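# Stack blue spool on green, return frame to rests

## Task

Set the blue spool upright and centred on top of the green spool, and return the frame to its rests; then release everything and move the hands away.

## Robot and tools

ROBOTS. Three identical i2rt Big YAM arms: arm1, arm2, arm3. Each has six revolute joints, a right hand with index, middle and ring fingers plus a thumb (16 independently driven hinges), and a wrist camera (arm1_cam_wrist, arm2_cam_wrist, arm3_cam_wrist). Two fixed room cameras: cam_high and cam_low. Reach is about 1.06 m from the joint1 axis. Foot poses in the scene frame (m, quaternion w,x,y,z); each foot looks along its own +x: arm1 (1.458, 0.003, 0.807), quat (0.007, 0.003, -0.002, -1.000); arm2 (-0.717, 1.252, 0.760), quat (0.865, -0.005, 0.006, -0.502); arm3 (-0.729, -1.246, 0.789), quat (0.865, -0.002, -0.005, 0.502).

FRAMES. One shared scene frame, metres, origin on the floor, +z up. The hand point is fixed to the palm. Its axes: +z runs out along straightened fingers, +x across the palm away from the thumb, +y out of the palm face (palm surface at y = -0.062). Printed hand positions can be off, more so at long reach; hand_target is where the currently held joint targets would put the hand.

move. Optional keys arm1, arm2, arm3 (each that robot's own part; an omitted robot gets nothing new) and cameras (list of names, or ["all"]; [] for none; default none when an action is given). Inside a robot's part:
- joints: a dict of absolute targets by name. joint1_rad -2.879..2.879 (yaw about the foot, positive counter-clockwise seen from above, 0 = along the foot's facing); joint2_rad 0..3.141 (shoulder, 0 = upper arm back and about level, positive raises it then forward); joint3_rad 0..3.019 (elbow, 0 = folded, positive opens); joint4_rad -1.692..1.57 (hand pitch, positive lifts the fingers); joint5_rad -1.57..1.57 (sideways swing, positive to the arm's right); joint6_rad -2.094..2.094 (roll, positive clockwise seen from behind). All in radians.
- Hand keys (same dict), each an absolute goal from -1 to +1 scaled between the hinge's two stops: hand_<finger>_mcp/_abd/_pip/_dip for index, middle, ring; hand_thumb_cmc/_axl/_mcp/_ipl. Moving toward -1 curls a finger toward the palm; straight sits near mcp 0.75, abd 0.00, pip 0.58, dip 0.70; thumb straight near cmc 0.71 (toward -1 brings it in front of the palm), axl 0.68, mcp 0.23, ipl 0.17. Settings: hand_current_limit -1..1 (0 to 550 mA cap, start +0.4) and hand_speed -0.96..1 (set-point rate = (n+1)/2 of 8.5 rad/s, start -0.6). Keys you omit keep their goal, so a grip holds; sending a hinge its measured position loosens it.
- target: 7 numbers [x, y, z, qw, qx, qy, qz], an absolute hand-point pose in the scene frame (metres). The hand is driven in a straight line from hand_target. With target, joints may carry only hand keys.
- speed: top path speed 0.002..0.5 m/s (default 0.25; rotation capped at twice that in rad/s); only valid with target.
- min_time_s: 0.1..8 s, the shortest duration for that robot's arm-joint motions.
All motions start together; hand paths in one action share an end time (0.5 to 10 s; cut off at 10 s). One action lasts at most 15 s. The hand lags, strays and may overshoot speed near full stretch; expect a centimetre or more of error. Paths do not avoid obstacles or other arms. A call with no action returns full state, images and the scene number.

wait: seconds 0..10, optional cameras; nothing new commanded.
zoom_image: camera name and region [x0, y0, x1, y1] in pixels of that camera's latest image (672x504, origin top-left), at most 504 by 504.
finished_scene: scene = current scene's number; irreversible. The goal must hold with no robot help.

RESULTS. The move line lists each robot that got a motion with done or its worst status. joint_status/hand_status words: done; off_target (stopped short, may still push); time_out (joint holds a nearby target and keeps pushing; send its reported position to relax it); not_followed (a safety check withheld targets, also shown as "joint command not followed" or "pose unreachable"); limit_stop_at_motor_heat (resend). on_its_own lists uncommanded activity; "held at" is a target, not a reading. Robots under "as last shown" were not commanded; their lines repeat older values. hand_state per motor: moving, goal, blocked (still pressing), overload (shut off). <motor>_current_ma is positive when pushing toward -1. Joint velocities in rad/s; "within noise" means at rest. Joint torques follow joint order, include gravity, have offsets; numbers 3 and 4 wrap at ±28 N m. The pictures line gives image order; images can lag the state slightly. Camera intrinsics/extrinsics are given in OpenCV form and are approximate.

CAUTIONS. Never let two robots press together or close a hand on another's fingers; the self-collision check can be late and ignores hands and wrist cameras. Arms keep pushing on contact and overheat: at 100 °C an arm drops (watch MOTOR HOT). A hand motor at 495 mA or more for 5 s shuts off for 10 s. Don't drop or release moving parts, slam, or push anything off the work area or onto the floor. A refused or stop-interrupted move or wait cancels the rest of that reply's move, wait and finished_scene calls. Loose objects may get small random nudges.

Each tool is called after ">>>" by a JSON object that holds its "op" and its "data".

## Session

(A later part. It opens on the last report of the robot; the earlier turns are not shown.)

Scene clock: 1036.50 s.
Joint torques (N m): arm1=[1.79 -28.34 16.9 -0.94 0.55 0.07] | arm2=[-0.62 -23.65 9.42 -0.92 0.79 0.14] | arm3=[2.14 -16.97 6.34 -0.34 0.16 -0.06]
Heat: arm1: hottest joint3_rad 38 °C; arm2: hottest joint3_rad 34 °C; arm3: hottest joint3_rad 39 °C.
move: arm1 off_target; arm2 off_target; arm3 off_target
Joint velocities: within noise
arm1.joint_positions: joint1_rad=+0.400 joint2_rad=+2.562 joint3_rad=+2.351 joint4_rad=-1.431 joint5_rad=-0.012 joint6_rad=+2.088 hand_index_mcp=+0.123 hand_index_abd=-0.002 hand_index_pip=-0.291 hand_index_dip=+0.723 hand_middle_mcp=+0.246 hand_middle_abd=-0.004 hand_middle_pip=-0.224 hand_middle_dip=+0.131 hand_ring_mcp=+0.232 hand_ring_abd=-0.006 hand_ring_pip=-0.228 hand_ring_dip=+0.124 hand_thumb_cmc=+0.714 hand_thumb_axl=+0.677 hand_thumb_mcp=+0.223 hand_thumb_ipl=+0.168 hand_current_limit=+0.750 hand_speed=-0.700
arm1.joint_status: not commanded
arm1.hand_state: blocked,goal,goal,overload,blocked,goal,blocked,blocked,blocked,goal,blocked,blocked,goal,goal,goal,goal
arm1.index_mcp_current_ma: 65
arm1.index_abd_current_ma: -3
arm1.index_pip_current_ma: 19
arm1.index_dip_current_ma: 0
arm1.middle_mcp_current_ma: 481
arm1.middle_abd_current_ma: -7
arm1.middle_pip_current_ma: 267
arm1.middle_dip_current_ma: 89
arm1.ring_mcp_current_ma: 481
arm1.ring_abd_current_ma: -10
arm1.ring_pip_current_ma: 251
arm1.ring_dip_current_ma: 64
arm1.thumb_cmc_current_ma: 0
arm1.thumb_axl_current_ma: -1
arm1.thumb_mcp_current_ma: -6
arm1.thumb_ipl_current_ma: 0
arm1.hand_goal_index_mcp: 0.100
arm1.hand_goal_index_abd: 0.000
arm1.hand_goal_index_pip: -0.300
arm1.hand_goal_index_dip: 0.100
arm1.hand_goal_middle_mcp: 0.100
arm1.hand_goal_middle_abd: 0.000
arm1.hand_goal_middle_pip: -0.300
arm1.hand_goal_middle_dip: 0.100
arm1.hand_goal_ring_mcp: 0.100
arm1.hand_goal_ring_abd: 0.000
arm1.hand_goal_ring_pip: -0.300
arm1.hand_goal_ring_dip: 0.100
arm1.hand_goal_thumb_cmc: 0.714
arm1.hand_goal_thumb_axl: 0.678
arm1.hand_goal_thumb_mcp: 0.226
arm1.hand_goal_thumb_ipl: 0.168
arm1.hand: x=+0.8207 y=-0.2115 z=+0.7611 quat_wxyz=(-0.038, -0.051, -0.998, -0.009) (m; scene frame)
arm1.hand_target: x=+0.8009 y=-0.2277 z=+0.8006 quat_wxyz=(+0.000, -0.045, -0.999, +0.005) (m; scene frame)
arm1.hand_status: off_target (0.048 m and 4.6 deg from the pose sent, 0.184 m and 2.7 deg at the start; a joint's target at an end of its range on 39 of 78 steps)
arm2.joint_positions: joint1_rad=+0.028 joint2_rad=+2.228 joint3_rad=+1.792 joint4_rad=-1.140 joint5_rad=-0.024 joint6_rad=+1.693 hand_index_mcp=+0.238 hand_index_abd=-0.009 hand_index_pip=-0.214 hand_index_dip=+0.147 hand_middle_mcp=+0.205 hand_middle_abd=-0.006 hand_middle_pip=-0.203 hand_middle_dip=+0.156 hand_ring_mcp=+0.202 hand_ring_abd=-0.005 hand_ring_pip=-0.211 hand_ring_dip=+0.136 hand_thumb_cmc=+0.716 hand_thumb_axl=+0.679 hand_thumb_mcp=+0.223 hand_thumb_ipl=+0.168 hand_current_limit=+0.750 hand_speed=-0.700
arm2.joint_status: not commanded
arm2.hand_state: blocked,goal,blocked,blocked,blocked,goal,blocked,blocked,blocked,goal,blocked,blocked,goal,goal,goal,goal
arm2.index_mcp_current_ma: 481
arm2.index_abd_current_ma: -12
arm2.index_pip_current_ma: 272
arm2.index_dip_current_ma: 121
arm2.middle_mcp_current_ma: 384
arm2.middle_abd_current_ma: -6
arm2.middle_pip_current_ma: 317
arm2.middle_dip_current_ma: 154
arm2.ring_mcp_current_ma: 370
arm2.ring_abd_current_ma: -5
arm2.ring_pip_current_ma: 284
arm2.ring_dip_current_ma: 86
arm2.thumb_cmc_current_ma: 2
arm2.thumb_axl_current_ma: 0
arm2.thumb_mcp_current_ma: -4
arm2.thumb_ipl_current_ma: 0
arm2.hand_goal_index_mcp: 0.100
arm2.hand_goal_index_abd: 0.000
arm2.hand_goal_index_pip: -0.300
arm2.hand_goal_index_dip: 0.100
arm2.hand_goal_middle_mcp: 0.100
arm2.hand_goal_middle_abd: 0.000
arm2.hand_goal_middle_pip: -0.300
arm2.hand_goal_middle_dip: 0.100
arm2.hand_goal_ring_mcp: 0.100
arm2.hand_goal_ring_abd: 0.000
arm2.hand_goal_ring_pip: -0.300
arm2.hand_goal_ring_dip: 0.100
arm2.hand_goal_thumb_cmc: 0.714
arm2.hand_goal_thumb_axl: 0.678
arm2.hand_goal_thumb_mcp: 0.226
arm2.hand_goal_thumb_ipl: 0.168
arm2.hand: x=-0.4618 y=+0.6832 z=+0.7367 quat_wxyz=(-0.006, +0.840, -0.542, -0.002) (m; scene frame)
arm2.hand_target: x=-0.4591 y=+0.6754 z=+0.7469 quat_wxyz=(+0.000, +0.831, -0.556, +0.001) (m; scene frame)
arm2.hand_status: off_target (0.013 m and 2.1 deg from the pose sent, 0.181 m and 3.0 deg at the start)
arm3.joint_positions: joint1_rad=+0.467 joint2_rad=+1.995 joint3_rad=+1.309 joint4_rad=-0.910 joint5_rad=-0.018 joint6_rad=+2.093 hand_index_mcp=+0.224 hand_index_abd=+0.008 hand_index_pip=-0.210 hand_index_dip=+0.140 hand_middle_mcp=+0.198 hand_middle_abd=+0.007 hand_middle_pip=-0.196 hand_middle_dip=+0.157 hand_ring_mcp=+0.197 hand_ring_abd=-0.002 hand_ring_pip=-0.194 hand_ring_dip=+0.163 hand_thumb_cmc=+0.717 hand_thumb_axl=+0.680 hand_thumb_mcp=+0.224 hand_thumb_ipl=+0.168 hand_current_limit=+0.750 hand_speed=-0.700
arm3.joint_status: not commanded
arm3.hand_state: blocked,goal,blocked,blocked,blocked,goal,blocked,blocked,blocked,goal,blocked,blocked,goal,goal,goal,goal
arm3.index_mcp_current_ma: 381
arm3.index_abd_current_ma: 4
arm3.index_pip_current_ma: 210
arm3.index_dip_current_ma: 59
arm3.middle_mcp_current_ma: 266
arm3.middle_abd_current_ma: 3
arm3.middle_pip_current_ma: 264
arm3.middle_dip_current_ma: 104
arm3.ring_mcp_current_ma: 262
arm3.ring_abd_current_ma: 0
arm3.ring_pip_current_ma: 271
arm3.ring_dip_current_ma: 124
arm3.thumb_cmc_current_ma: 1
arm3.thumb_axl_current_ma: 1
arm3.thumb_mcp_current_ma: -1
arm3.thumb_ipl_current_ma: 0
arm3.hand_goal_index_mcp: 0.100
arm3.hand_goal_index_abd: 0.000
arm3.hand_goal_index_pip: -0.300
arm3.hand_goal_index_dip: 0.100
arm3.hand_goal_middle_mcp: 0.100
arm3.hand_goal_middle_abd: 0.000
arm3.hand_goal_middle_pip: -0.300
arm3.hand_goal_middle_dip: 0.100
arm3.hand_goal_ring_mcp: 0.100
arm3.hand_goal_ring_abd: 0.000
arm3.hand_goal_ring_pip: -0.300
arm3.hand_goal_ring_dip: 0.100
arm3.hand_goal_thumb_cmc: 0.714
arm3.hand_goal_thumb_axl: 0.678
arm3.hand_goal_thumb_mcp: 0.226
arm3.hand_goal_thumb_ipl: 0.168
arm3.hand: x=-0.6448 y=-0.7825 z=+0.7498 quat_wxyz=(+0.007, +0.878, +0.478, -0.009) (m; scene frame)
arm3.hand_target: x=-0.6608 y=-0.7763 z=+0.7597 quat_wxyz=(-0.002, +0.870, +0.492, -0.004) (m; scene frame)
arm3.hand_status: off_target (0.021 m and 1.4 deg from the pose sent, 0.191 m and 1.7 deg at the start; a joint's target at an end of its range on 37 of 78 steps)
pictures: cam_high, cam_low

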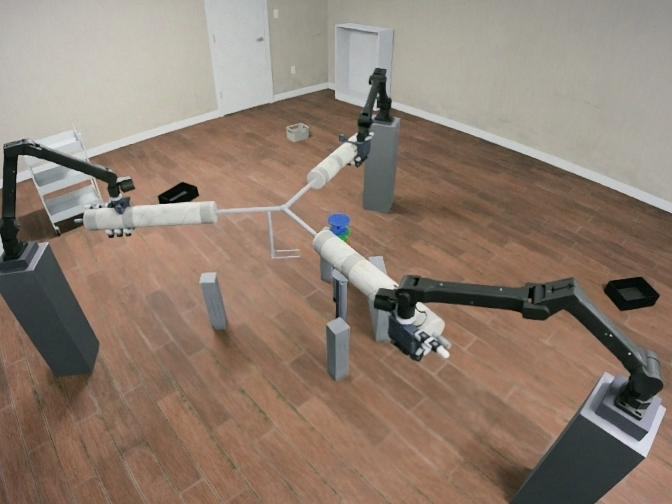

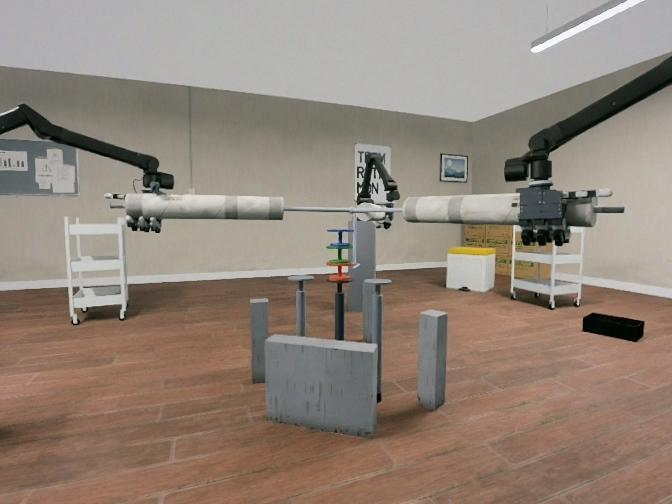

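>>> {"op": "move", "data": {"arm1": {"target":[0.800,-0.236,0.492,0,0.06,0.9982,0],"speed":0.12}, "arm2": {"target":[-0.446,0.684,0.460,0,0.831,-0.5562,0],"speed":0.12}, "arm3": {"target":[-0.664,-0.762,0.468,0,0.8763,0.4818,0],"speed":0.12}, "cameras": ["cam_high","cam_low"]}}

>>> {"op": "zoom_image", "data": {"camera": "cam_high", "region": [90, 160, 450, 400]}}

>>> {"op": "zoom_image", "data": {"camera": "cam_low", "region": [100, 200, 500, 420]}}

Scene clock: 1071.10 s.
Joint torques (N m): arm1=[1.96 -28.04 14.61 -0.87 0.11 0.13] | arm2=[0.62 -25.17 6.35 -0.59 0.67 0.31] | arm3=[2.37 -18.26 4.79 -0.59 0.02 -0.04]
Heat: arm1: hottest joint3_rad 39 °C; arm2: hottest joint3_rad 34 °C; arm3: hottest joint3_rad 36 °C.
move: arm1 off_target; arm2 off_target; arm3 off_target
Joint velocities: within noise
arm1.joint_positions: joint1_rad=+0.404 joint2_rad=+3.088 joint3_rad=+2.611 joint4_rad=-1.136 joint5_rad=-0.003 joint6_rad=+2.083 hand_index_mcp=+0.119 hand_index_abd=-0.002 hand_index_pip=-0.292 hand_index_dip=+0.723 hand_middle_mcp=+0.233 hand_middle_abd=-0.004 hand_middle_pip=-0.224 hand_middle_dip=+0.131 hand_ring_mcp=+0.227 hand_ring_abd=-0.006 hand_ring_pip=-0.228 hand_ring_dip=+0.133 hand_thumb_cmc=+0.714 hand_thumb_axl=+0.677 hand_thumb_mcp=+0.223 hand_thumb_ipl=+0.168 hand_current_limit=+0.750 hand_speed=-0.700
arm1.joint_status: not commanded
arm1.hand_state: goal,goal,goal,overload,blocked,goal,blocked,blocked,blocked,goal,blocked,blocked,goal,goal,goal,goal
arm1.index_mcp_current_ma: 54
arm1.index_abd_current_ma: -3
arm1.index_pip_current_ma: 16
arm1.index_dip_current_ma: 0
arm1.middle_mcp_current_ma: 481
arm1.middle_abd_current_ma: -7
arm1.middle_pip_current_ma: 266
arm1.middle_dip_current_ma: 90
arm1.ring_mcp_current_ma: 481
arm1.ring_abd_current_ma: -11
arm1.ring_pip_current_ma: 249
arm1.ring_dip_current_ma: 96
arm1.thumb_cmc_current_ma: 0
arm1.thumb_axl_current_ma: -1
arm1.thumb_mcp_current_ma: -6
arm1.thumb_ipl_current_ma: 0
arm1.hand_goal_index_mcp: 0.100
arm1.hand_goal_index_abd: 0.000
arm1.hand_goal_index_pip: -0.300
arm1.hand_goal_index_dip: 0.100
arm1.hand_goal_middle_mcp: 0.100
arm1.hand_goal_middle_abd: 0.000
arm1.hand_goal_middle_pip: -0.300
arm1.hand_goal_middle_dip: 0.100
arm1.hand_goal_ring_mcp: 0.100
arm1.hand_goal_ring_abd: 0.000
arm1.hand_goal_ring_pip: -0.300
arm1.hand_goal_ring_dip: 0.100
arm1.hand_goal_thumb_cmc: 0.714
arm1.hand_goal_thumb_axl: 0.678
arm1.hand_goal_thumb_mcp: 0.226
arm1.hand_goal_thumb_ipl: 0.168
arm1.hand: x=+0.8218 y=-0.2140 z=+0.4662 quat_wxyz=(-0.023, -0.047, -0.999, -0.006) (m; scene frame)
arm1.hand_target: x=+0.8015 y=-0.2351 z=+0.4927 quat_wxyz=(+0.001, -0.042, -0.999, +0.006) (m; scene frame)
arm1.hand_status: off_target (0.040 m and 3.1 deg from the pose sent, 0.271 m and 4.6 deg at the start; a joint's target at an end of its range on 110 of 110 steps)
arm2.joint_positions: joint1_rad=+0.044 joint2_rad=+2.711 joint3_rad=+1.897 joint4_rad=-0.751 joint5_rad=-0.022 joint6_rad=+1.707 hand_index_mcp=+0.230 hand_index_abd=-0.004 hand_index_pip=-0.216 hand_index_dip=+0.143 hand_middle_mcp=+0.202 hand_middle_abd=-0.001 hand_middle_pip=-0.203 hand_middle_dip=+0.153 hand_ring_mcp=+0.202 hand_ring_abd=+0.000 hand_ring_pip=-0.211 hand_ring_dip=+0.136 hand_thumb_cmc=+0.716 hand_thumb_axl=+0.679 hand_thumb_mcp=+0.223 hand_thumb_ipl=+0.168 hand_current_limit=+0.750 hand_speed=-0.700
arm2.joint_status: not commanded
arm2.hand_state: blocked,goal,blocked,blocked,blocked,goal,blocked,blocked,blocked,goal,blocked,blocked,goal,goal,goal,goal
arm2.index_mcp_current_ma: 481
arm2.index_abd_current_ma: -4
arm2.index_pip_current_ma: 261
arm2.index_dip_current_ma: 109
arm2.middle_mcp_current_ma: 372
arm2.middle_abd_current_ma: -1
arm2.middle_pip_current_ma: 317
arm2.middle_dip_current_ma: 144
arm2.ring_mcp_current_ma: 370
arm2.ring_abd_current_ma: 0
arm2.ring_pip_current_ma: 284
arm2.ring_dip_current_ma: 85
arm2.thumb_cmc_current_ma: 2
arm2.thumb_axl_current_ma: 0
arm2.thumb_mcp_current_ma: -4
arm2.thumb_ipl_current_ma: 0
arm2.hand_goal_index_mcp: 0.100
arm2.hand_goal_index_abd: 0.000
arm2.hand_goal_index_pip: -0.300
arm2.hand_goal_index_dip: 0.100
arm2.hand_goal_middle_mcp: 0.100
arm2.hand_goal_middle_abd: 0.000
arm2.hand_goal_middle_pip: -0.300
arm2.hand_goal_middle_dip: 0.100
arm2.hand_goal_ring_mcp: 0.100
arm2.hand_goal_ring_abd: 0.000
arm2.hand_goal_ring_pip: -0.300
arm2.hand_goal_ring_dip: 0.100
arm2.hand_goal_thumb_cmc: 0.714
arm2.hand_goal_thumb_axl: 0.678
arm2.hand_goal_thumb_mcp: 0.226
arm2.hand_goal_thumb_ipl: 0.168
arm2.hand: x=-0.4544 y=+0.6821 z=+0.4583 quat_wxyz=(-0.003, +0.841, -0.541, +0.002) (m; scene frame)
arm2.hand_target: x=-0.4459 y=+0.6841 z=+0.4601 quat_wxyz=(+0.000, +0.831, -0.556, +0.001) (m; scene frame)
arm2.hand_status: off_target (0.009 m and 2.1 deg from the pose sent, 0.277 m and 2.1 deg at the start)
arm3.joint_positions: joint1_rad=+0.474 joint2_rad=+2.603 joint3_rad=+1.452 joint4_rad=-0.444 joint5_rad=-0.019 joint6_rad=+2.094 hand_index_mcp=+0.225 hand_index_abd=+0.005 hand_index_pip=-0.210 hand_index_dip=+0.140 hand_middle_mcp=+0.198 hand_middle_abd=+0.009 hand_middle_pip=-0.192 hand_middle_dip=+0.159 hand_ring_mcp=+0.196 hand_ring_abd=-0.001 hand_ring_pip=-0.194 hand_ring_dip=+0.176 hand_thumb_cmc=+0.717 hand_thumb_axl=+0.680 hand_thumb_mcp=+0.224 hand_thumb_ipl=+0.168 hand_current_limit=+0.750 hand_speed=-0.700
arm3.joint_status: not commanded
arm3.hand_state: blocked,goal,blocked,blocked,blocked,goal,blocked,blocked,blocked,goal,blocked,blocked,goal,goal,goal,goal
arm3.index_mcp_current_ma: 387
arm3.index_abd_current_ma: 2
arm3.index_pip_current_ma: 212
arm3.index_dip_current_ma: 59
arm3.middle_mcp_current_ma: 267
arm3.middle_abd_current_ma: 5
arm3.middle_pip_current_ma: 279
arm3.middle_dip_current_ma: 111
arm3.ring_mcp_current_ma: 255
arm3.ring_abd_current_ma: 0
arm3.ring_pip_current_ma: 271
arm3.ring_dip_current_ma: 164
arm3.thumb_cmc_current_ma: 1
arm3.thumb_axl_current_ma: 1
arm3.thumb_mcp_current_ma: -1
arm3.thumb_ipl_current_ma: 0
arm3.hand_goal_index_mcp: 0.100
arm3.hand_goal_index_abd: 0.000
arm3.hand_goal_index_pip: -0.300
arm3.hand_goal_index_dip: 0.100
arm3.hand_goal_middle_mcp: 0.100
arm3.hand_goal_middle_abd: 0.000
arm3.hand_goal_middle_pip: -0.300
arm3.hand_goal_middle_dip: 0.100
arm3.hand_goal_ring_mcp: 0.100
arm3.hand_goal_ring_abd: 0.000
arm3.hand_goal_ring_pip: -0.300
arm3.hand_goal_ring_dip: 0.100
arm3.hand_goal_thumb_cmc: 0.714
arm3.hand_goal_thumb_axl: 0.678
arm3.hand_goal_thumb_mcp: 0.226
arm3.hand_goal_thumb_ipl: 0.168
arm3.hand: x=-0.6454 y=-0.7789 z=+0.4615 quat_wxyz=(+0.007, +0.877, +0.481, -0.009) (m; scene frame)
arm3.hand_target: x=-0.6635 y=-0.7625 z=+0.4682 quat_wxyz=(-0.004, +0.868, +0.497, -0.006) (m; scene frame)
arm3.hand_status: off_target (0.026 m and 1.3 deg from the pose sent, 0.283 m and 1.4 deg at the start; a joint's target at an end of its range on 109 of 110 steps)
pictures: cam_high, cam_low

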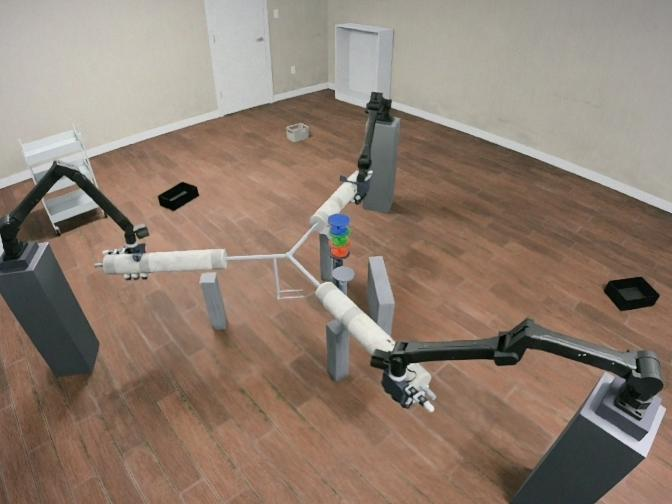

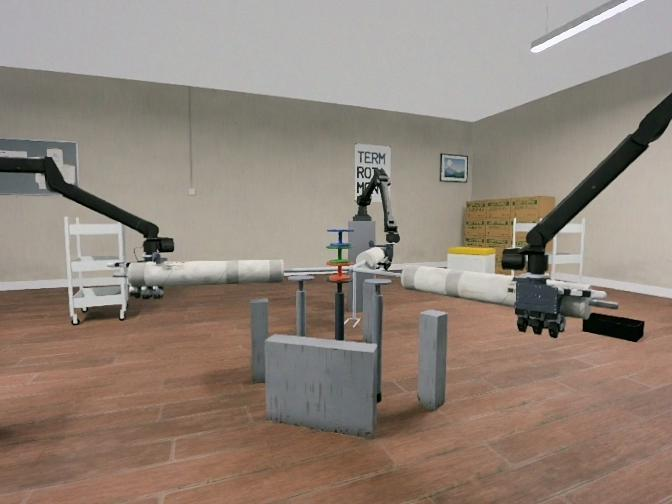

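Scaled by 1.400 from the camera's 672x504 image, which has a finer 960x720 frame.

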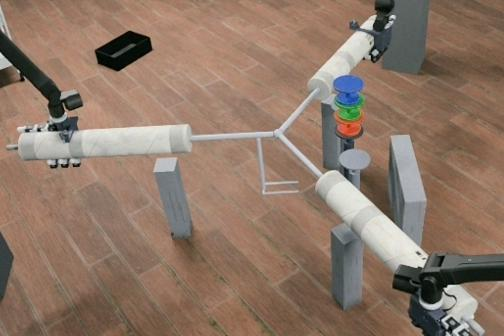

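Scaled by 1.260 from the camera's 672x504 image, which has a finer 960x720 frame.

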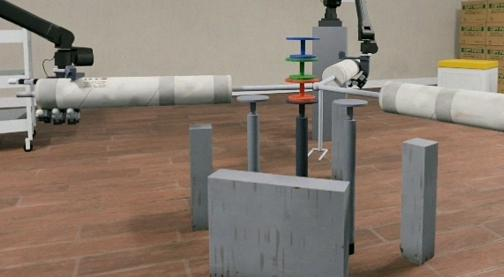

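>>> {"op": "move", "data": {"arm1": {"target":[0.798,-0.237,0.408,0,0.06,0.9982,0],"speed":0.04}, "arm2": {"target":[-0.442,0.688,0.376,0,0.831,-0.5562,0],"speed":0.04}, "arm3": {"target":[-0.666,-0.758,0.378,0,0.8763,0.4818,0],"speed":0.04}, "cameras": ["cam_high","cam_low"]}}

>>> {"op": "zoom_image", "data": {"camera": "cam_high", "region": [90, 160, 450, 400]}}

>>> {"op": "zoom_image", "data": {"camera": "cam_low", "region": [230, 250, 470, 370]}}

Scene clock: 1096.67 s.
Joint torques (N m): arm1=[1.96 -25.41 11.28 2.93 0.21 0.05] | arm2=[1.08 -24.64 6.41 -0.75 0.74 0.21] | arm3=[1.73 -18.08 5.18 -0.7 -0.75 -0.06]
Heat: arm1: hottest joint3_rad 40 °C; arm2: hottest joint2_rad 35 °C; arm3: hottest joint3_rad 34 °C.
move: arm1 off_target; arm2 off_target; arm3 off_target
Joint velocities: within noise
arm1.joint_positions: joint1_rad=+0.404 joint2_rad=+3.138 joint3_rad=+2.585 joint4_rad=-0.959 joint5_rad=-0.014 joint6_rad=+2.088 hand_index_mcp=+0.119 hand_index_abd=-0.002 hand_index_pip=-0.292 hand_index_dip=+0.723 hand_middle_mcp=+0.202 hand_middle_abd=+0.018 hand_middle_pip=-0.215 hand_middle_dip=+0.164 hand_ring_mcp=+0.227 hand_ring_abd=+0.016 hand_ring_pip=-0.211 hand_ring_dip=+0.165 hand_thumb_cmc=+0.714 hand_thumb_axl=+0.677 hand_thumb_mcp=+0.223 hand_thumb_ipl=+0.168 hand_current_limit=+0.750 hand_speed=-0.700
arm1.joint_status: not commanded
arm1.hand_state: goal,goal,goal,overload,blocked,goal,blocked,blocked,blocked,goal,blocked,blocked,goal,goal,goal,goal
arm1.index_mcp_current_ma: 51
arm1.index_abd_current_ma: -3
arm1.index_pip_current_ma: 16
arm1.index_dip_current_ma: 0
arm1.middle_mcp_current_ma: 416
arm1.middle_abd_current_ma: 37
arm1.middle_pip_current_ma: 305
arm1.middle_dip_current_ma: 215
arm1.ring_mcp_current_ma: 481
arm1.ring_abd_current_ma: 34
arm1.ring_pip_current_ma: 324
arm1.ring_dip_current_ma: 221
arm1.thumb_cmc_current_ma: 0
arm1.thumb_axl_current_ma: -1
arm1.thumb_mcp_current_ma: -7
arm1.thumb_ipl_current_ma: 0
arm1.hand_goal_index_mcp: 0.100
arm1.hand_goal_index_abd: 0.000
arm1.hand_goal_index_pip: -0.300
arm1.hand_goal_index_dip: 0.100
arm1.hand_goal_middle_mcp: 0.100
arm1.hand_goal_middle_abd: 0.000
arm1.hand_goal_middle_pip: -0.300
arm1.hand_goal_middle_dip: 0.100
arm1.hand_goal_ring_mcp: 0.100
arm1.hand_goal_ring_abd: 0.000
arm1.hand_goal_ring_pip: -0.300
arm1.hand_goal_ring_dip: 0.100
arm1.hand_goal_thumb_cmc: 0.714
arm1.hand_goal_thumb_axl: 0.678
arm1.hand_goal_thumb_mcp: 0.226
arm1.hand_goal_thumb_ipl: 0.168
arm1.on_its_own: hand_middle_mcp moved -0.031 toward your old target +0.100
arm1.hand: x=+0.8161 y=-0.2195 z=+0.4150 quat_wxyz=(+0.019, -0.049, -0.998, +0.022) (m; scene frame)
arm1.hand_target: x=+0.8005 y=-0.2360 z=+0.4105 quat_wxyz=(+0.052, -0.043, -0.997, +0.038) (m; scene frame)
arm1.hand_status: off_target (0.026 m and 3.6 deg from the pose sent, 0.067 m and 3.1 deg at the start; a joint's target at an end of its range on 87 of 87 steps)
arm2.joint_positions: joint1_rad=+0.047 joint2_rad=+2.894 joint3_rad=+2.042 joint4_rad=-0.703 joint5_rad=-0.023 joint6_rad=+1.726 hand_index_mcp=+0.229 hand_index_abd=-0.007 hand_index_pip=-0.216 hand_index_dip=+0.143 hand_middle_mcp=+0.202 hand_middle_abd=-0.003 hand_middle_pip=-0.203 hand_middle_dip=+0.151 hand_ring_mcp=+0.202 hand_ring_abd=-0.001 hand_ring_pip=-0.211 hand_ring_dip=+0.134 hand_thumb_cmc=+0.716 hand_thumb_axl=+0.679 hand_thumb_mcp=+0.223 hand_thumb_ipl=+0.168 hand_current_limit=+0.750 hand_speed=-0.700
arm2.joint_status: not commanded
arm2.hand_state: blocked,goal,blocked,blocked,blocked,goal,blocked,blocked,blocked,goal,blocked,blocked,goal,goal,goal,goal
arm2.index_mcp_current_ma: 481
arm2.index_abd_current_ma: -8
arm2.index_pip_current_ma: 261
arm2.index_dip_current_ma: 110
arm2.middle_mcp_current_ma: 371
arm2.middle_abd_current_ma: -3
arm2.middle_pip_current_ma: 317
arm2.middle_dip_current_ma: 136
arm2.ring_mcp_current_ma: 370
arm2.ring_abd_current_ma: -1
arm2.ring_pip_current_ma: 284
arm2.ring_dip_current_ma: 78
arm2.thumb_cmc_current_ma: 2
arm2.thumb_axl_current_ma: 0
arm2.thumb_mcp_current_ma: -4
arm2.thumb_ipl_current_ma: 0
arm2.hand_goal_index_mcp: 0.100
arm2.hand_goal_index_abd: 0.000
arm2.hand_goal_index_pip: -0.300
arm2.hand_goal_index_dip: 0.100
arm2.hand_goal_middle_mcp: 0.100
arm2.hand_goal_middle_abd: 0.000
arm2.hand_goal_middle_pip: -0.300
arm2.hand_goal_middle_dip: 0.100
arm2.hand_goal_ring_mcp: 0.100
arm2.hand_goal_ring_abd: 0.000
arm2.hand_goal_ring_pip: -0.300
arm2.hand_goal_ring_dip: 0.100
arm2.hand_goal_thumb_cmc: 0.714
arm2.hand_goal_thumb_axl: 0.678
arm2.hand_goal_thumb_mcp: 0.226
arm2.hand_goal_thumb_ipl: 0.168
arm2.hand: x=-0.4521 y=+0.6821 z=+0.3785 quat_wxyz=(-0.001, +0.837, -0.547, +0.006) (m; scene frame)
arm2.hand_target: x=-0.4421 y=+0.6882 z=+0.3761 quat_wxyz=(+0.000, +0.831, -0.556, +0.001) (m; scene frame)
arm2.hand_status: off_target (0.012 m and 1.4 deg from the pose sent, 0.083 m and 2.1 deg at the start)
arm3.joint_positions: joint1_rad=+0.487 joint2_rad=+2.815 joint3_rad=+1.608 joint4_rad=-0.388 joint5_rad=-0.001 joint6_rad=+2.094 hand_index_mcp=+0.225 hand_index_abd=+0.010 hand_index_pip=-0.206 hand_index_dip=+0.141 hand_middle_mcp=+0.198 hand_middle_abd=+0.012 hand_middle_pip=-0.189 hand_middle_dip=+0.170 hand_ring_mcp=+0.195 hand_ring_abd=+0.003 hand_ring_pip=-0.189 hand_ring_dip=+0.184 hand_thumb_cmc=+0.717 hand_thumb_axl=+0.680 hand_thumb_mcp=+0.224 hand_thumb_ipl=+0.168 hand_current_limit=+0.750 hand_speed=-0.700
arm3.joint_status: not commanded
arm3.hand_state: blocked,goal,blocked,blocked,blocked,goal,blocked,blocked,blocked,goal,blocked,blocked,goal,goal,goal,goal
arm3.index_mcp_current_ma: 387
arm3.index_abd_current_ma: 6
arm3.index_pip_current_ma: 226
arm3.index_dip_current_ma: 62
arm3.middle_mcp_current_ma: 267
arm3.middle_abd_current_ma: 8
arm3.middle_pip_current_ma: 292
arm3.middle_dip_current_ma: 145
arm3.ring_mcp_current_ma: 253
arm3.ring_abd_current_ma: 1
arm3.ring_pip_current_ma: 291
arm3.ring_dip_current_ma: 190
arm3.thumb_cmc_current_ma: 1
arm3.thumb_axl_current_ma: 1
arm3.thumb_mcp_current_ma: -1
arm3.thumb_ipl_current_ma: 0
arm3.hand_goal_index_mcp: 0.100
arm3.hand_goal_index_abd: 0.000
arm3.hand_goal_index_pip: -0.300
arm3.hand_goal_index_dip: 0.100
arm3.hand_goal_middle_mcp: 0.100
arm3.hand_goal_middle_abd: 0.000
arm3.hand_goal_middle_pip: -0.300
arm3.hand_goal_middle_dip: 0.100
arm3.hand_goal_ring_mcp: 0.100
arm3.hand_goal_ring_abd: 0.000
arm3.hand_goal_ring_pip: -0.300
arm3.hand_goal_ring_dip: 0.100
arm3.hand_goal_thumb_cmc: 0.714
arm3.hand_goal_thumb_axl: 0.678
arm3.hand_goal_thumb_mcp: 0.226
arm3.hand_goal_thumb_ipl: 0.168
arm3.hand: x=-0.6474 y=-0.7771 z=+0.3756 quat_wxyz=(+0.011, +0.873, +0.487, -0.002) (m; scene frame)
arm3.hand_target: x=-0.6656 y=-0.7585 z=+0.3785 quat_wxyz=(-0.004, +0.866, +0.499, -0.006) (m; scene frame)
arm3.hand_status: off_target (0.027 m and 1.5 deg from the pose sent, 0.088 m and 1.3 deg at the start; a joint's target at an end of its range on 87 of 87 steps)
pictures: cam_high, cam_low

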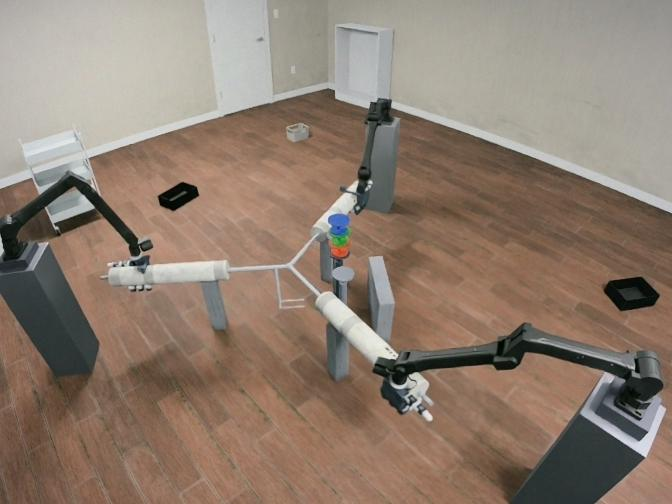

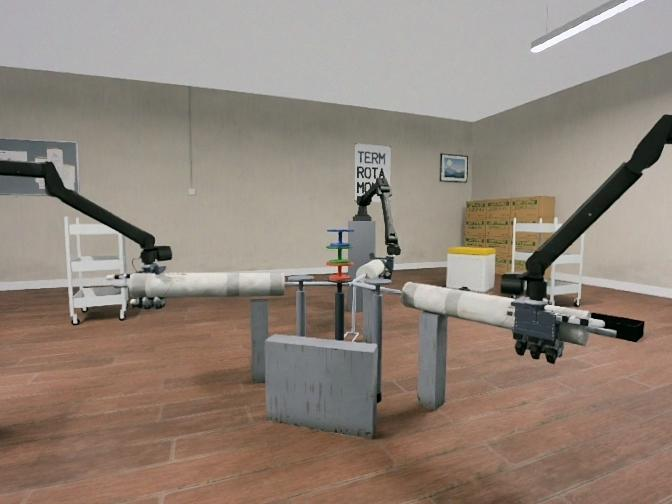

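Scaled by 1.400 from the camera's 672x504 image, which has a finer 960x720 frame.

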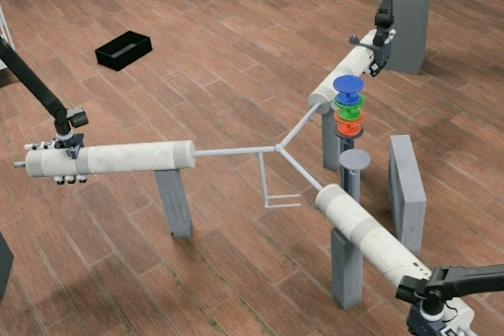

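Scaled by 2.100 from the camera's 672x504 image, which has a finer 960x720 frame.

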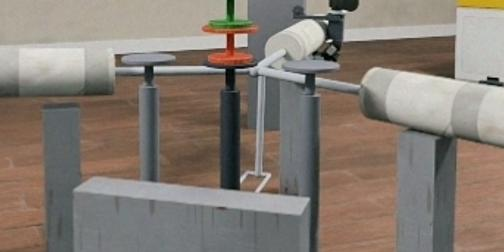

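>>> {"op": "zoom_image", "data": {"camera": "cam_low", "region": [120, 250, 320, 400]}}

>>> {"op": "zoom_image", "data": {"camera": "cam_low", "region": [380, 270, 640, 420]}}

>>> {"op": "zoom_image", "data": {"camera": "cam_high", "region": [90, 230, 330, 410]}}

Scaled by 2.520 from the camera's 672x504 image, which has a finer 960x720 frame.

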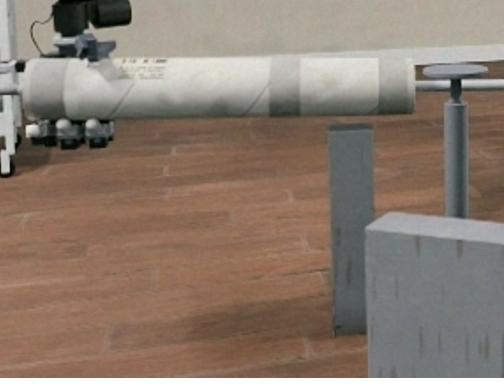

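Scaled by 1.938 from the camera's 672x504 image, which has a finer 960x720 frame.

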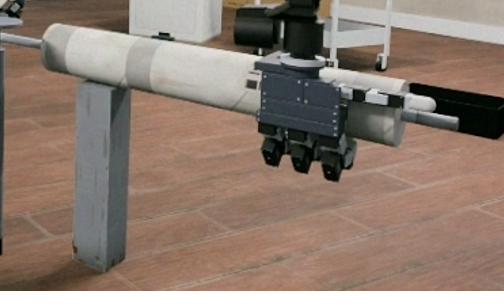

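Scaled by 2.100 from the camera's 672x504 image, which has a finer 960x720 frame.

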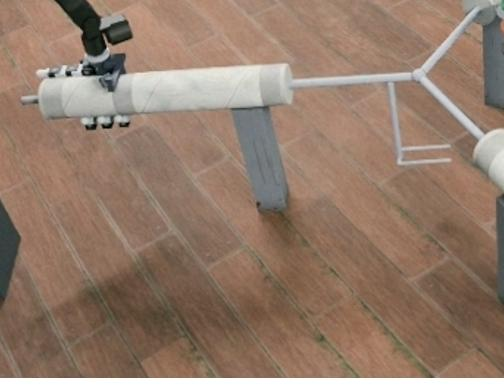

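>>> {"op": "move", "data": {"arm1": {"target":[0.803,-0.236,0.382,0,0.06,0.9982,0],"speed":0.04}, "cameras": ["cam_high","cam_low"]}}

>>> {"op": "zoom_image", "data": {"camera": "cam_low", "region": [120, 250, 320, 400]}}

Scene clock: 1127.97 s.
Joint torques (N m): arm1=[1.67 -24.94 9.66 3.02 0.19 0.04] | arm2=[0.79 -24.59 6.26 -0.51 0.17 0.14] | arm3=[1.61 -18.14 5.16 -0.65 -0.3 -0.04]
Heat: arm1: hottest joint3_rad 39 °C; arm2: hottest joint2_rad 36 °C; arm3: hottest joint2_rad 33 °C.
move: arm1 off_target
Joint velocities: within noise
arm1.joint_positions: joint1_rad=+0.404 joint2_rad=+3.138 joint3_rad=+2.523 joint4_rad=-0.832 joint5_rad=-0.023 joint6_rad=+2.088 hand_index_mcp=+0.118 hand_index_abd=-0.002 hand_index_pip=-0.292 hand_index_dip=+0.723 hand_middle_mcp=+0.184 hand_middle_abd=+0.021 hand_middle_pip=-0.207 hand_middle_dip=+0.173 hand_ring_mcp=+0.208 hand_ring_abd=+0.028 hand_ring_pip=-0.192 hand_ring_dip=+0.185 hand_thumb_cmc=+0.714 hand_thumb_axl=+0.677 hand_thumb_mcp=+0.223 hand_thumb_ipl=+0.168 hand_current_limit=+0.750 hand_speed=-0.700
arm1.joint_status: not commanded
arm1.hand_state: goal,goal,goal,overload,blocked,blocked,blocked,blocked,blocked,blocked,blocked,blocked,goal,goal,goal,goal
arm1.index_mcp_current_ma: 49
arm1.index_abd_current_ma: -3
arm1.index_pip_current_ma: 16
arm1.index_dip_current_ma: 0
arm1.middle_mcp_current_ma: 326
arm1.middle_abd_current_ma: 46
arm1.middle_pip_current_ma: 341
arm1.middle_dip_current_ma: 258
arm1.ring_mcp_current_ma: 444
arm1.ring_abd_current_ma: 66
arm1.ring_pip_current_ma: 413
arm1.ring_dip_current_ma: 310
arm1.thumb_cmc_current_ma: 0
arm1.thumb_axl_current_ma: -1
arm1.thumb_mcp_current_ma: -7
arm1.thumb_ipl_current_ma: 0
arm1.hand_goal_index_mcp: 0.100
arm1.hand_goal_index_abd: 0.000
arm1.hand_goal_index_pip: -0.300
arm1.hand_goal_index_dip: 0.100
arm1.hand_goal_middle_mcp: 0.100
arm1.hand_goal_middle_abd: 0.000
arm1.hand_goal_middle_pip: -0.300
arm1.hand_goal_middle_dip: 0.100
arm1.hand_goal_ring_mcp: 0.100
arm1.hand_goal_ring_abd: 0.000
arm1.hand_goal_ring_pip: -0.300
arm1.hand_goal_ring_dip: 0.100
arm1.hand_goal_thumb_cmc: 0.714
arm1.hand_goal_thumb_axl: 0.678
arm1.hand_goal_thumb_mcp: 0.226
arm1.hand_goal_thumb_ipl: 0.168
arm1.hand: x=+0.8139 y=-0.2223 z=+0.3921 quat_wxyz=(+0.046, -0.049, -0.997, +0.040) (m; scene frame)
arm1.hand_target: x=+0.8051 y=-0.2351 z=+0.3843 quat_wxyz=(+0.070, -0.042, -0.995, +0.052) (m; scene frame)
arm1.hand_status: off_target (0.020 m and 7.1 deg from the pose sent, 0.039 m and 3.6 deg at the start; a joint's target at an end of its range on 68 of 68 steps)
arm2, arm3: as last shown
arm2.joint_positions: joint1_rad=+0.051 joint2_rad=+2.893 joint3_rad=+2.045 joint4_rad=-0.711 joint5_rad=-0.010 joint6_rad=+1.734 hand_index_mcp=+0.224 hand_index_abd=+0.003 hand_index_pip=-0.216 hand_index_dip=+0.144 hand_middle_mcp=+0.202 hand_middle_abd=+0.005 hand_middle_pip=-0.203 hand_middle_dip=+0.150 hand_ring_mcp=+0.202 hand_ring_abd=+0.006 hand_ring_pip=-0.211 hand_ring_dip=+0.134 hand_thumb_cmc=+0.716 hand_thumb_axl=+0.679 hand_thumb_mcp=+0.223 hand_thumb_ipl=+0.168 hand_current_limit=+0.750 hand_speed=-0.700
arm2.index_mcp_current_ma: 479
arm2.index_abd_current_ma: 3
arm2.index_dip_current_ma: 111
arm2.middle_abd_current_ma: 5
arm2.middle_dip_current_ma: 135
arm2.ring_abd_current_ma: 6
arm2.hand: x=-0.4518 y=+0.6824 z=+0.3808 quat_wxyz=(+0.004, +0.836, -0.549, +0.002) (m; scene frame)
arm2.hand_target: x=-0.4421 y=+0.6881 z=+0.3761 quat_wxyz=(+0.000, +0.831, -0.556, +0.001) (m; scene frame)
arm3.joint_positions: joint1_rad=+0.487 joint2_rad=+2.815 joint3_rad=+1.608 joint4_rad=-0.388 joint5_rad=-0.012 joint6_rad=+2.094 hand_index_mcp=+0.225 hand_index_abd=+0.010 hand_index_pip=-0.206 hand_index_dip=+0.141 hand_middle_mcp=+0.198 hand_middle_abd=+0.012 hand_middle_pip=-0.189 hand_middle_dip=+0.170 hand_ring_mcp=+0.195 hand_ring_abd=+0.002 hand_ring_pip=-0.189 hand_ring_dip=+0.184 hand_thumb_cmc=+0.717 hand_thumb_axl=+0.680 hand_thumb_mcp=+0.224 hand_thumb_ipl=+0.168 hand_current_limit=+0.750 hand_speed=-0.700
arm3.ring_abd_current_ma: 0
arm3.hand: x=-0.6493 y=-0.7768 z=+0.3749 quat_wxyz=(+0.008, +0.874, +0.487, -0.006) (m; scene frame)
pictures: cam_high, cam_low

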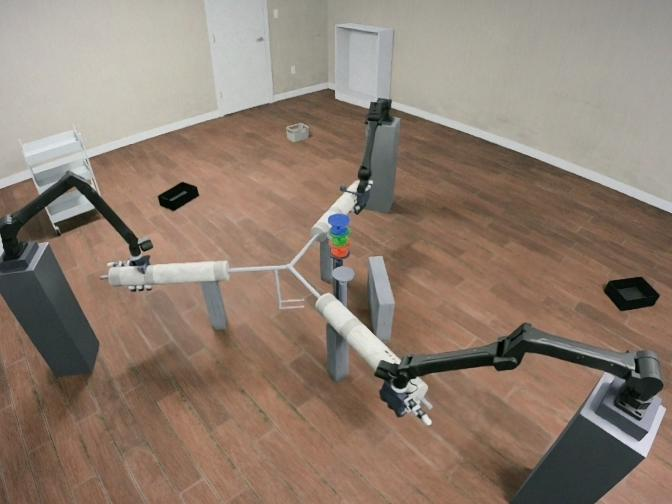

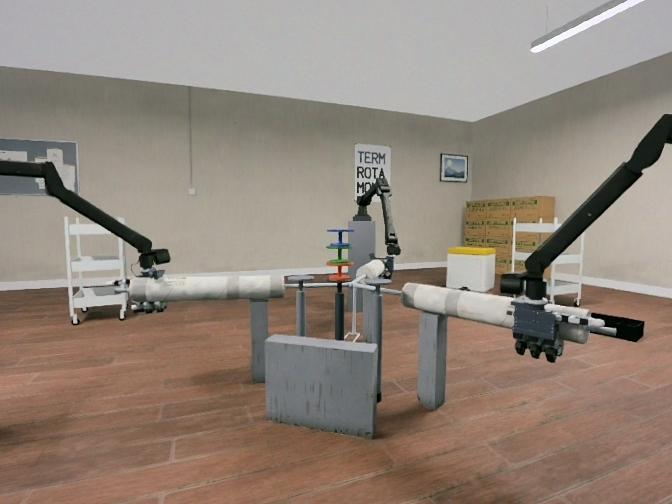

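Scaled by 2.520 from the camera's 672x504 image, which has a finer 960x720 frame.

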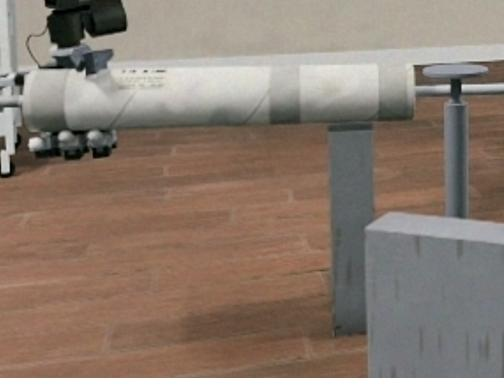

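>>> {"op": "move", "data": {"arm1": {"target":[0.803,-0.236,0.374,0,0.06,0.9982,0],"speed":0.03}}}

>>> {"op": "move", "data": {"arm1": {"joints":{"hand_speed":-0.85,"hand_index_mcp":0.35,"hand_middle_mcp":0.35,"hand_ring_mcp":0.35,"hand_index_pip":-0.1,"hand_middle_pip":-0.1,"hand_ring_pip":-0.1,"hand_index_dip":0.4,"hand_middle_dip":0.4,"hand_ring_dip":0.4}}, "arm2": {"joints":{"hand_speed":-0.85,"hand_index_mcp":0.35,"hand_middle_mcp":0.35,"hand_ring_mcp":0.35,"hand_index_pip":-0.1,"hand_middle_pip":-0.1,"hand_ring_pip":-0.1,"hand_index_dip":0.4,"hand_middle_dip":0.4,"hand_ring_dip":0.4}}, "arm3": {"joints":{"hand_speed":-0.85,"hand_index_mcp":0.35,"hand_middle_mcp":0.35,"hand_ring_mcp":0.35,"hand_index_pip":-0.1,"hand_middle_pip":-0.1,"hand_ring_pip":-0.1,"hand_index_dip":0.4,"hand_middle_dip":0.4,"hand_ring_dip":0.4}}, "cameras": ["cam_high","cam_low"]}}

>>> {"op": "zoom_image", "data": {"camera": "cam_low", "region": [120, 250, 320, 400]}}

Scene clock: 1149.17 s.
Joint torques (N m): arm1=[2.02 -25.23 9.37 2.89 0.08 0.01] | arm2=[0.73 -24.41 6.22 -0.51 0.03 0.12] | arm3=[1.32 -18.26 5.09 -0.73 -0.26 -0.06]
Heat: arm1: hottest joint3_rad 38 °C; arm2: hottest joint2_rad 36 °C; arm3: hottest joint2_rad 33 °C.
move: arm1 off_target
Joint velocities: within noise
arm1.joint_positions: joint1_rad=+0.404 joint2_rad=+3.138 joint3_rad=+2.501 joint4_rad=-0.788 joint5_rad=-0.026 joint6_rad=+2.088 hand_index_mcp=+0.118 hand_index_abd=-0.002 hand_index_pip=-0.292 hand_index_dip=+0.723 hand_middle_mcp=+0.178 hand_middle_abd=+0.022 hand_middle_pip=-0.204 hand_middle_dip=+0.177 hand_ring_mcp=+0.204 hand_ring_abd=+0.030 hand_ring_pip=-0.187 hand_ring_dip=+0.190 hand_thumb_cmc=+0.714 hand_thumb_axl=+0.677 hand_thumb_mcp=+0.223 hand_thumb_ipl=+0.168 hand_current_limit=+0.750 hand_speed=-0.700
arm1.joint_status: not commanded
arm1.hand_state: goal,goal,goal,overload,blocked,blocked,blocked,blocked,blocked,blocked,blocked,blocked,goal,goal,goal,goal
arm1.index_mcp_current_ma: 48
arm1.index_abd_current_ma: -3
arm1.index_pip_current_ma: 16
arm1.index_dip_current_ma: 0
arm1.middle_mcp_current_ma: 295
arm1.middle_abd_current_ma: 49
arm1.middle_pip_current_ma: 354
arm1.middle_dip_current_ma: 274
arm1.ring_mcp_current_ma: 423
arm1.ring_abd_current_ma: 71
arm1.ring_pip_current_ma: 436
arm1.ring_dip_current_ma: 334
arm1.thumb_cmc_current_ma: 0
arm1.thumb_axl_current_ma: -1
arm1.thumb_mcp_current_ma: -7
arm1.thumb_ipl_current_ma: 0
arm1.hand_goal_index_mcp: 0.100
arm1.hand_goal_index_abd: 0.000
arm1.hand_goal_index_pip: -0.300
arm1.hand_goal_index_dip: 0.100
arm1.hand_goal_middle_mcp: 0.100
arm1.hand_goal_middle_abd: 0.000
arm1.hand_goal_middle_pip: -0.300
arm1.hand_goal_middle_dip: 0.100
arm1.hand_goal_ring_mcp: 0.100
arm1.hand_goal_ring_abd: 0.000
arm1.hand_goal_ring_pip: -0.300
arm1.hand_goal_ring_dip: 0.100
arm1.hand_goal_thumb_cmc: 0.714
arm1.hand_goal_thumb_axl: 0.678
arm1.hand_goal_thumb_mcp: 0.226
arm1.hand_goal_thumb_ipl: 0.168
arm1.hand: x=+0.8131 y=-0.2233 z=+0.3847 quat_wxyz=(+0.056, -0.049, -0.996, +0.047) (m; scene frame)
arm1.hand_target: x=+0.8050 y=-0.2351 z=+0.3765 quat_wxyz=(+0.078, -0.040, -0.994, +0.058) (m; scene frame)
arm1.hand_status: off_target (0.019 m and 8.4 deg from the pose sent, 0.025 m and 7.1 deg at the start; a joint's target at an end of its range on 102 of 104 steps)
arm2, arm3: as last shown
arm2.joint_positions: joint1_rad=+0.052 joint2_rad=+2.892 joint3_rad=+2.045 joint4_rad=-0.711 joint5_rad=-0.006 joint6_rad=+1.734 hand_index_mcp=+0.222 hand_index_abd=+0.004 hand_index_pip=-0.216 hand_index_dip=+0.144 hand_middle_mcp=+0.202 hand_middle_abd=+0.006 hand_middle_pip=-0.203 hand_middle_dip=+0.150 hand_ring_mcp=+0.202 hand_ring_abd=+0.007 hand_ring_pip=-0.211 hand_ring_dip=+0.134 hand_thumb_cmc=+0.716 hand_thumb_axl=+0.679 hand_thumb_mcp=+0.223 hand_thumb_ipl=+0.168 hand_current_limit=+0.750 hand_speed=-0.700
arm2.index_mcp_current_ma: 469
arm2.index_abd_current_ma: 4
arm2.index_dip_current_ma: 112
arm2.middle_mcp_current_ma: 369
arm2.middle_abd_current_ma: 6
arm2.ring_abd_current_ma: 8
arm2.hand: x=-0.4515 y=+0.6819 z=+0.3818 quat_wxyz=(+0.006, +0.836, -0.549, +0.002) (m; scene frame)
arm2.hand_target: x=-0.4422 y=+0.6881 z=+0.3762 quat_wxyz=(+0.000, +0.831, -0.556, +0.001) (m; scene frame)
arm3.joint_positions: joint1_rad=+0.487 joint2_rad=+2.815 joint3_rad=+1.608 joint4_rad=-0.388 joint5_rad=-0.014 joint6_rad=+2.094 hand_index_mcp=+0.225 hand_index_abd=+0.010 hand_index_pip=-0.206 hand_index_dip=+0.141 hand_middle_mcp=+0.198 hand_middle_abd=+0.012 hand_middle_pip=-0.189 hand_middle_dip=+0.170 hand_ring_mcp=+0.195 hand_ring_abd=+0.001 hand_ring_pip=-0.189 hand_ring_dip=+0.184 hand_thumb_cmc=+0.717 hand_thumb_axl=+0.680 hand_thumb_mcp=+0.224 hand_thumb_ipl=+0.168 hand_current_limit=+0.750 hand_speed=-0.700
arm3.middle_abd_current_ma: 7
arm3.hand: x=-0.6495 y=-0.7768 z=+0.3748 quat_wxyz=(+0.008, +0.874, +0.487, -0.007) (m; scene frame)
pictures: none

Scene clock: 1150.17 s.
Joint torques (N m): arm1=[1.96 -25.11 9.72 1.35 0.11 -0.02] | arm2=[0.56 -24.53 5.93 -0.5 0.11 -0.06] | arm3=[0.03 -17.85 4.77 -0.68 -0.04 -0.05]
Heat: arm1: hottest joint3_rad 38 °C; arm2: hottest joint2_rad 36 °C; arm3: hottest joint2_rad 33 °C.
move: arm1 off_target; arm2 done; arm3 done
Joint velocities: within noise
arm1.joint_positions: joint1_rad=+0.404 joint2_rad=+3.138 joint3_rad=+2.501 joint4_rad=-0.749 joint5_rad=-0.028 joint6_rad=+2.088 hand_index_mcp=+0.352 hand_index_abd=-0.002 hand_index_pip=-0.100 hand_index_dip=+0.723 hand_middle_mcp=+0.352 hand_middle_abd=+0.004 hand_middle_pip=-0.100 hand_middle_dip=+0.398 hand_ring_mcp=+0.352 hand_ring_abd=+0.004 hand_ring_pip=-0.100 hand_ring_dip=+0.398 hand_thumb_cmc=+0.714 hand_thumb_axl=+0.677 hand_thumb_mcp=+0.223 hand_thumb_ipl=+0.168 hand_current_limit=+0.750 hand_speed=-0.850
arm1.joint_status: hand_index_dip off_target (ended at +0.723, target +0.400); the others done
arm1.hand_state: goal,goal,goal,overload,goal,goal,goal,goal,goal,goal,goal,goal,goal,goal,goal,goal
arm1.index_mcp_current_ma: 3
arm1.index_abd_current_ma: -3
arm1.index_pip_current_ma: 0
arm1.index_dip_current_ma: 0
arm1.middle_mcp_current_ma: 2
arm1.middle_abd_current_ma: 6
arm1.middle_pip_current_ma: 0
arm1.middle_dip_current_ma: -3
arm1.ring_mcp_current_ma: 3
arm1.ring_abd_current_ma: 5
arm1.ring_pip_current_ma: 0
arm1.ring_dip_current_ma: -4
arm1.thumb_cmc_current_ma: 0
arm1.thumb_axl_current_ma: -1
arm1.thumb_mcp_current_ma: -7
arm1.thumb_ipl_current_ma: 0
arm1.hand_goal_index_mcp: 0.350
arm1.hand_goal_index_abd: 0.000
arm1.hand_goal_index_pip: -0.100
arm1.hand_goal_index_dip: 0.400
arm1.hand_goal_middle_mcp: 0.350
arm1.hand_goal_middle_abd: 0.000
arm1.hand_goal_middle_pip: -0.100
arm1.hand_goal_middle_dip: 0.400
arm1.hand_goal_ring_mcp: 0.350
arm1.hand_goal_ring_abd: 0.000
arm1.hand_goal_ring_pip: -0.100
arm1.hand_goal_ring_dip: 0.400
arm1.hand_goal_thumb_cmc: 0.714
arm1.hand_goal_thumb_axl: 0.678
arm1.hand_goal_thumb_mcp: 0.226
arm1.hand_goal_thumb_ipl: 0.168
arm1.hand: x=+0.8045 y=-0.2275 z=+0.3835 quat_wxyz=(+0.072, -0.048, -0.995, +0.056) (m; scene frame)
arm1.hand_target: x=+0.8050 y=-0.2351 z=+0.3766 quat_wxyz=(+0.078, -0.040, -0.994, +0.058) (m; scene frame)
arm1.hand_status: not commanded
arm2.joint_positions: joint1_rad=+0.055 joint2_rad=+2.891 joint3_rad=+2.050 joint4_rad=-0.711 joint5_rad=-0.009 joint6_rad=+1.753 hand_index_mcp=+0.353 hand_index_abd=+0.003 hand_index_pip=-0.100 hand_index_dip=+0.398 hand_middle_mcp=+0.352 hand_middle_abd=+0.003 hand_middle_pip=-0.100 hand_middle_dip=+0.397 hand_ring_mcp=+0.353 hand_ring_abd=+0.003 hand_ring_pip=-0.100 hand_ring_dip=+0.398 hand_thumb_cmc=+0.716 hand_thumb_axl=+0.679 hand_thumb_mcp=+0.223 hand_thumb_ipl=+0.168 hand_current_limit=+0.750 hand_speed=-0.850
arm2.joint_status: all done
arm2.hand_state: goal,goal,goal,goal,goal,goal,goal,goal,goal,goal,goal,goal,goal,goal,goal,goal
arm2.index_mcp_current_ma: 4
arm2.index_abd_current_ma: 3
arm2.index_pip_current_ma: 0
arm2.index_dip_current_ma: -2
arm2.middle_mcp_current_ma: 3
arm2.middle_abd_current_ma: 2
arm2.middle_pip_current_ma: 0
arm2.middle_dip_current_ma: -3
arm2.ring_mcp_current_ma: 3
arm2.ring_abd_current_ma: 3
arm2.ring_pip_current_ma: 0
arm2.ring_dip_current_ma: -2
arm2.thumb_cmc_current_ma: 2
arm2.thumb_axl_current_ma: 0
arm2.thumb_mcp_current_ma: -4
arm2.thumb_ipl_current_ma: 0
arm2.hand_goal_index_mcp: 0.350
arm2.hand_goal_index_abd: 0.000
arm2.hand_goal_index_pip: -0.100
arm2.hand_goal_index_dip: 0.400
arm2.hand_goal_middle_mcp: 0.350
arm2.hand_goal_middle_abd: 0.000
arm2.hand_goal_middle_pip: -0.100
arm2.hand_goal_middle_dip: 0.400
arm2.hand_goal_ring_mcp: 0.350
arm2.hand_goal_ring_abd: 0.000
arm2.hand_goal_ring_pip: -0.100
arm2.hand_goal_ring_dip: 0.400
arm2.hand_goal_thumb_cmc: 0.714
arm2.hand_goal_thumb_axl: 0.678
arm2.hand_goal_thumb_mcp: 0.226
arm2.hand_goal_thumb_ipl: 0.168
arm2.hand: x=-0.4483 y=+0.6821 z=+0.3828 quat_wxyz=(+0.005, +0.831, -0.556, +0.005) (m; scene frame)
arm2.hand_target: x=-0.4422 y=+0.6882 z=+0.3760 quat_wxyz=(+0.000, +0.831, -0.556, +0.001) (m; scene frame)
arm2.hand_status: not commanded
arm3.joint_positions: joint1_rad=+0.505 joint2_rad=+2.814 joint3_rad=+1.614 joint4_rad=-0.388 joint5_rad=-0.020 joint6_rad=+2.094 hand_index_mcp=+0.353 hand_index_abd=+0.003 hand_index_pip=-0.100 hand_index_dip=+0.398 hand_middle_mcp=+0.352 hand_middle_abd=+0.003 hand_middle_pip=-0.100 hand_middle_dip=+0.398 hand_ring_mcp=+0.352 hand_ring_abd=+0.000 hand_ring_pip=-0.100 hand_ring_dip=+0.398 hand_thumb_cmc=+0.717 hand_thumb_axl=+0.680 hand_thumb_mcp=+0.224 hand_thumb_ipl=+0.168 hand_current_limit=+0.750 hand_speed=-0.850
arm3.joint_status: all done
arm3.hand_state: goal,goal,goal,goal,goal,goal,goal,goal,goal,goal,goal,goal,goal,goal,goal,goal
arm3.index_mcp_current_ma: 1
arm3.index_abd_current_ma: 1
arm3.index_pip_current_ma: 0
arm3.index_dip_current_ma: -1
arm3.middle_mcp_current_ma: 1
arm3.middle_abd_current_ma: 1
arm3.middle_pip_current_ma: 0
arm3.middle_dip_current_ma: -1
arm3.ring_mcp_current_ma: 1
arm3.ring_abd_current_ma: 0
arm3.ring_pip_current_ma: 0
arm3.ring_dip_current_ma: -1
arm3.thumb_cmc_current_ma: 1
arm3.thumb_axl_current_ma: 1
arm3.thumb_mcp_current_ma: -1
arm3.thumb_ipl_current_ma: 0
arm3.hand_goal_index_mcp: 0.350
arm3.hand_goal_index_abd: 0.000
arm3.hand_goal_index_pip: -0.100
arm3.hand_goal_index_dip: 0.400
arm3.hand_goal_middle_mcp: 0.350
arm3.hand_goal_middle_abd: 0.000
arm3.hand_goal_middle_pip: -0.100
arm3.hand_goal_middle_dip: 0.400
arm3.hand_goal_ring_mcp: 0.350
arm3.hand_goal_ring_abd: 0.000
arm3.hand_goal_ring_pip: -0.100
arm3.hand_goal_ring_dip: 0.400
arm3.hand_goal_thumb_cmc: 0.714
arm3.hand_goal_thumb_axl: 0.678
arm3.hand_goal_thumb_mcp: 0.226
arm3.hand_goal_thumb_ipl: 0.168
arm3.hand: x=-0.6590 y=-0.7720 z=+0.3751 quat_wxyz=(+0.004, +0.869, +0.495, -0.008) (m; scene frame)
arm3.hand_target: x=-0.6656 y=-0.7585 z=+0.3784 quat_wxyz=(-0.004, +0.866, +0.499, -0.006) (m; scene frame)
arm3.hand_status: not commanded
pictures: cam_high, cam_low

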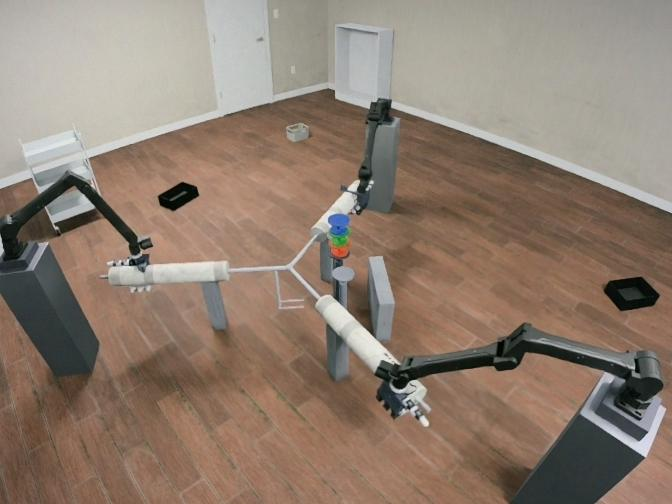

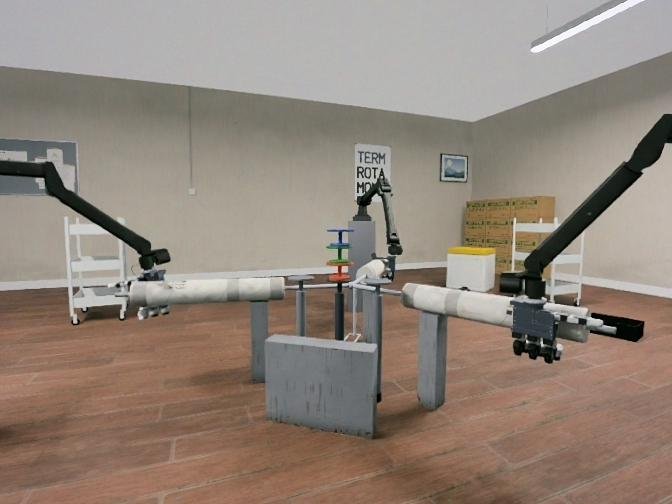

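Scaled by 2.520 from the camera's 672x504 image, which has a finer 960x720 frame.

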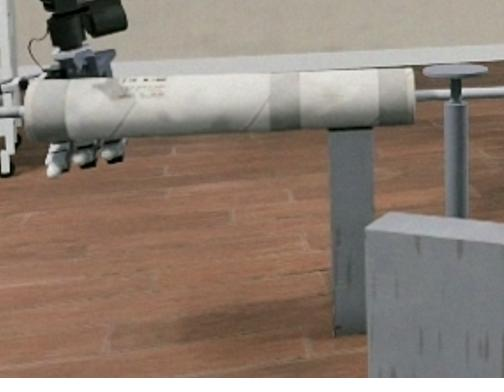

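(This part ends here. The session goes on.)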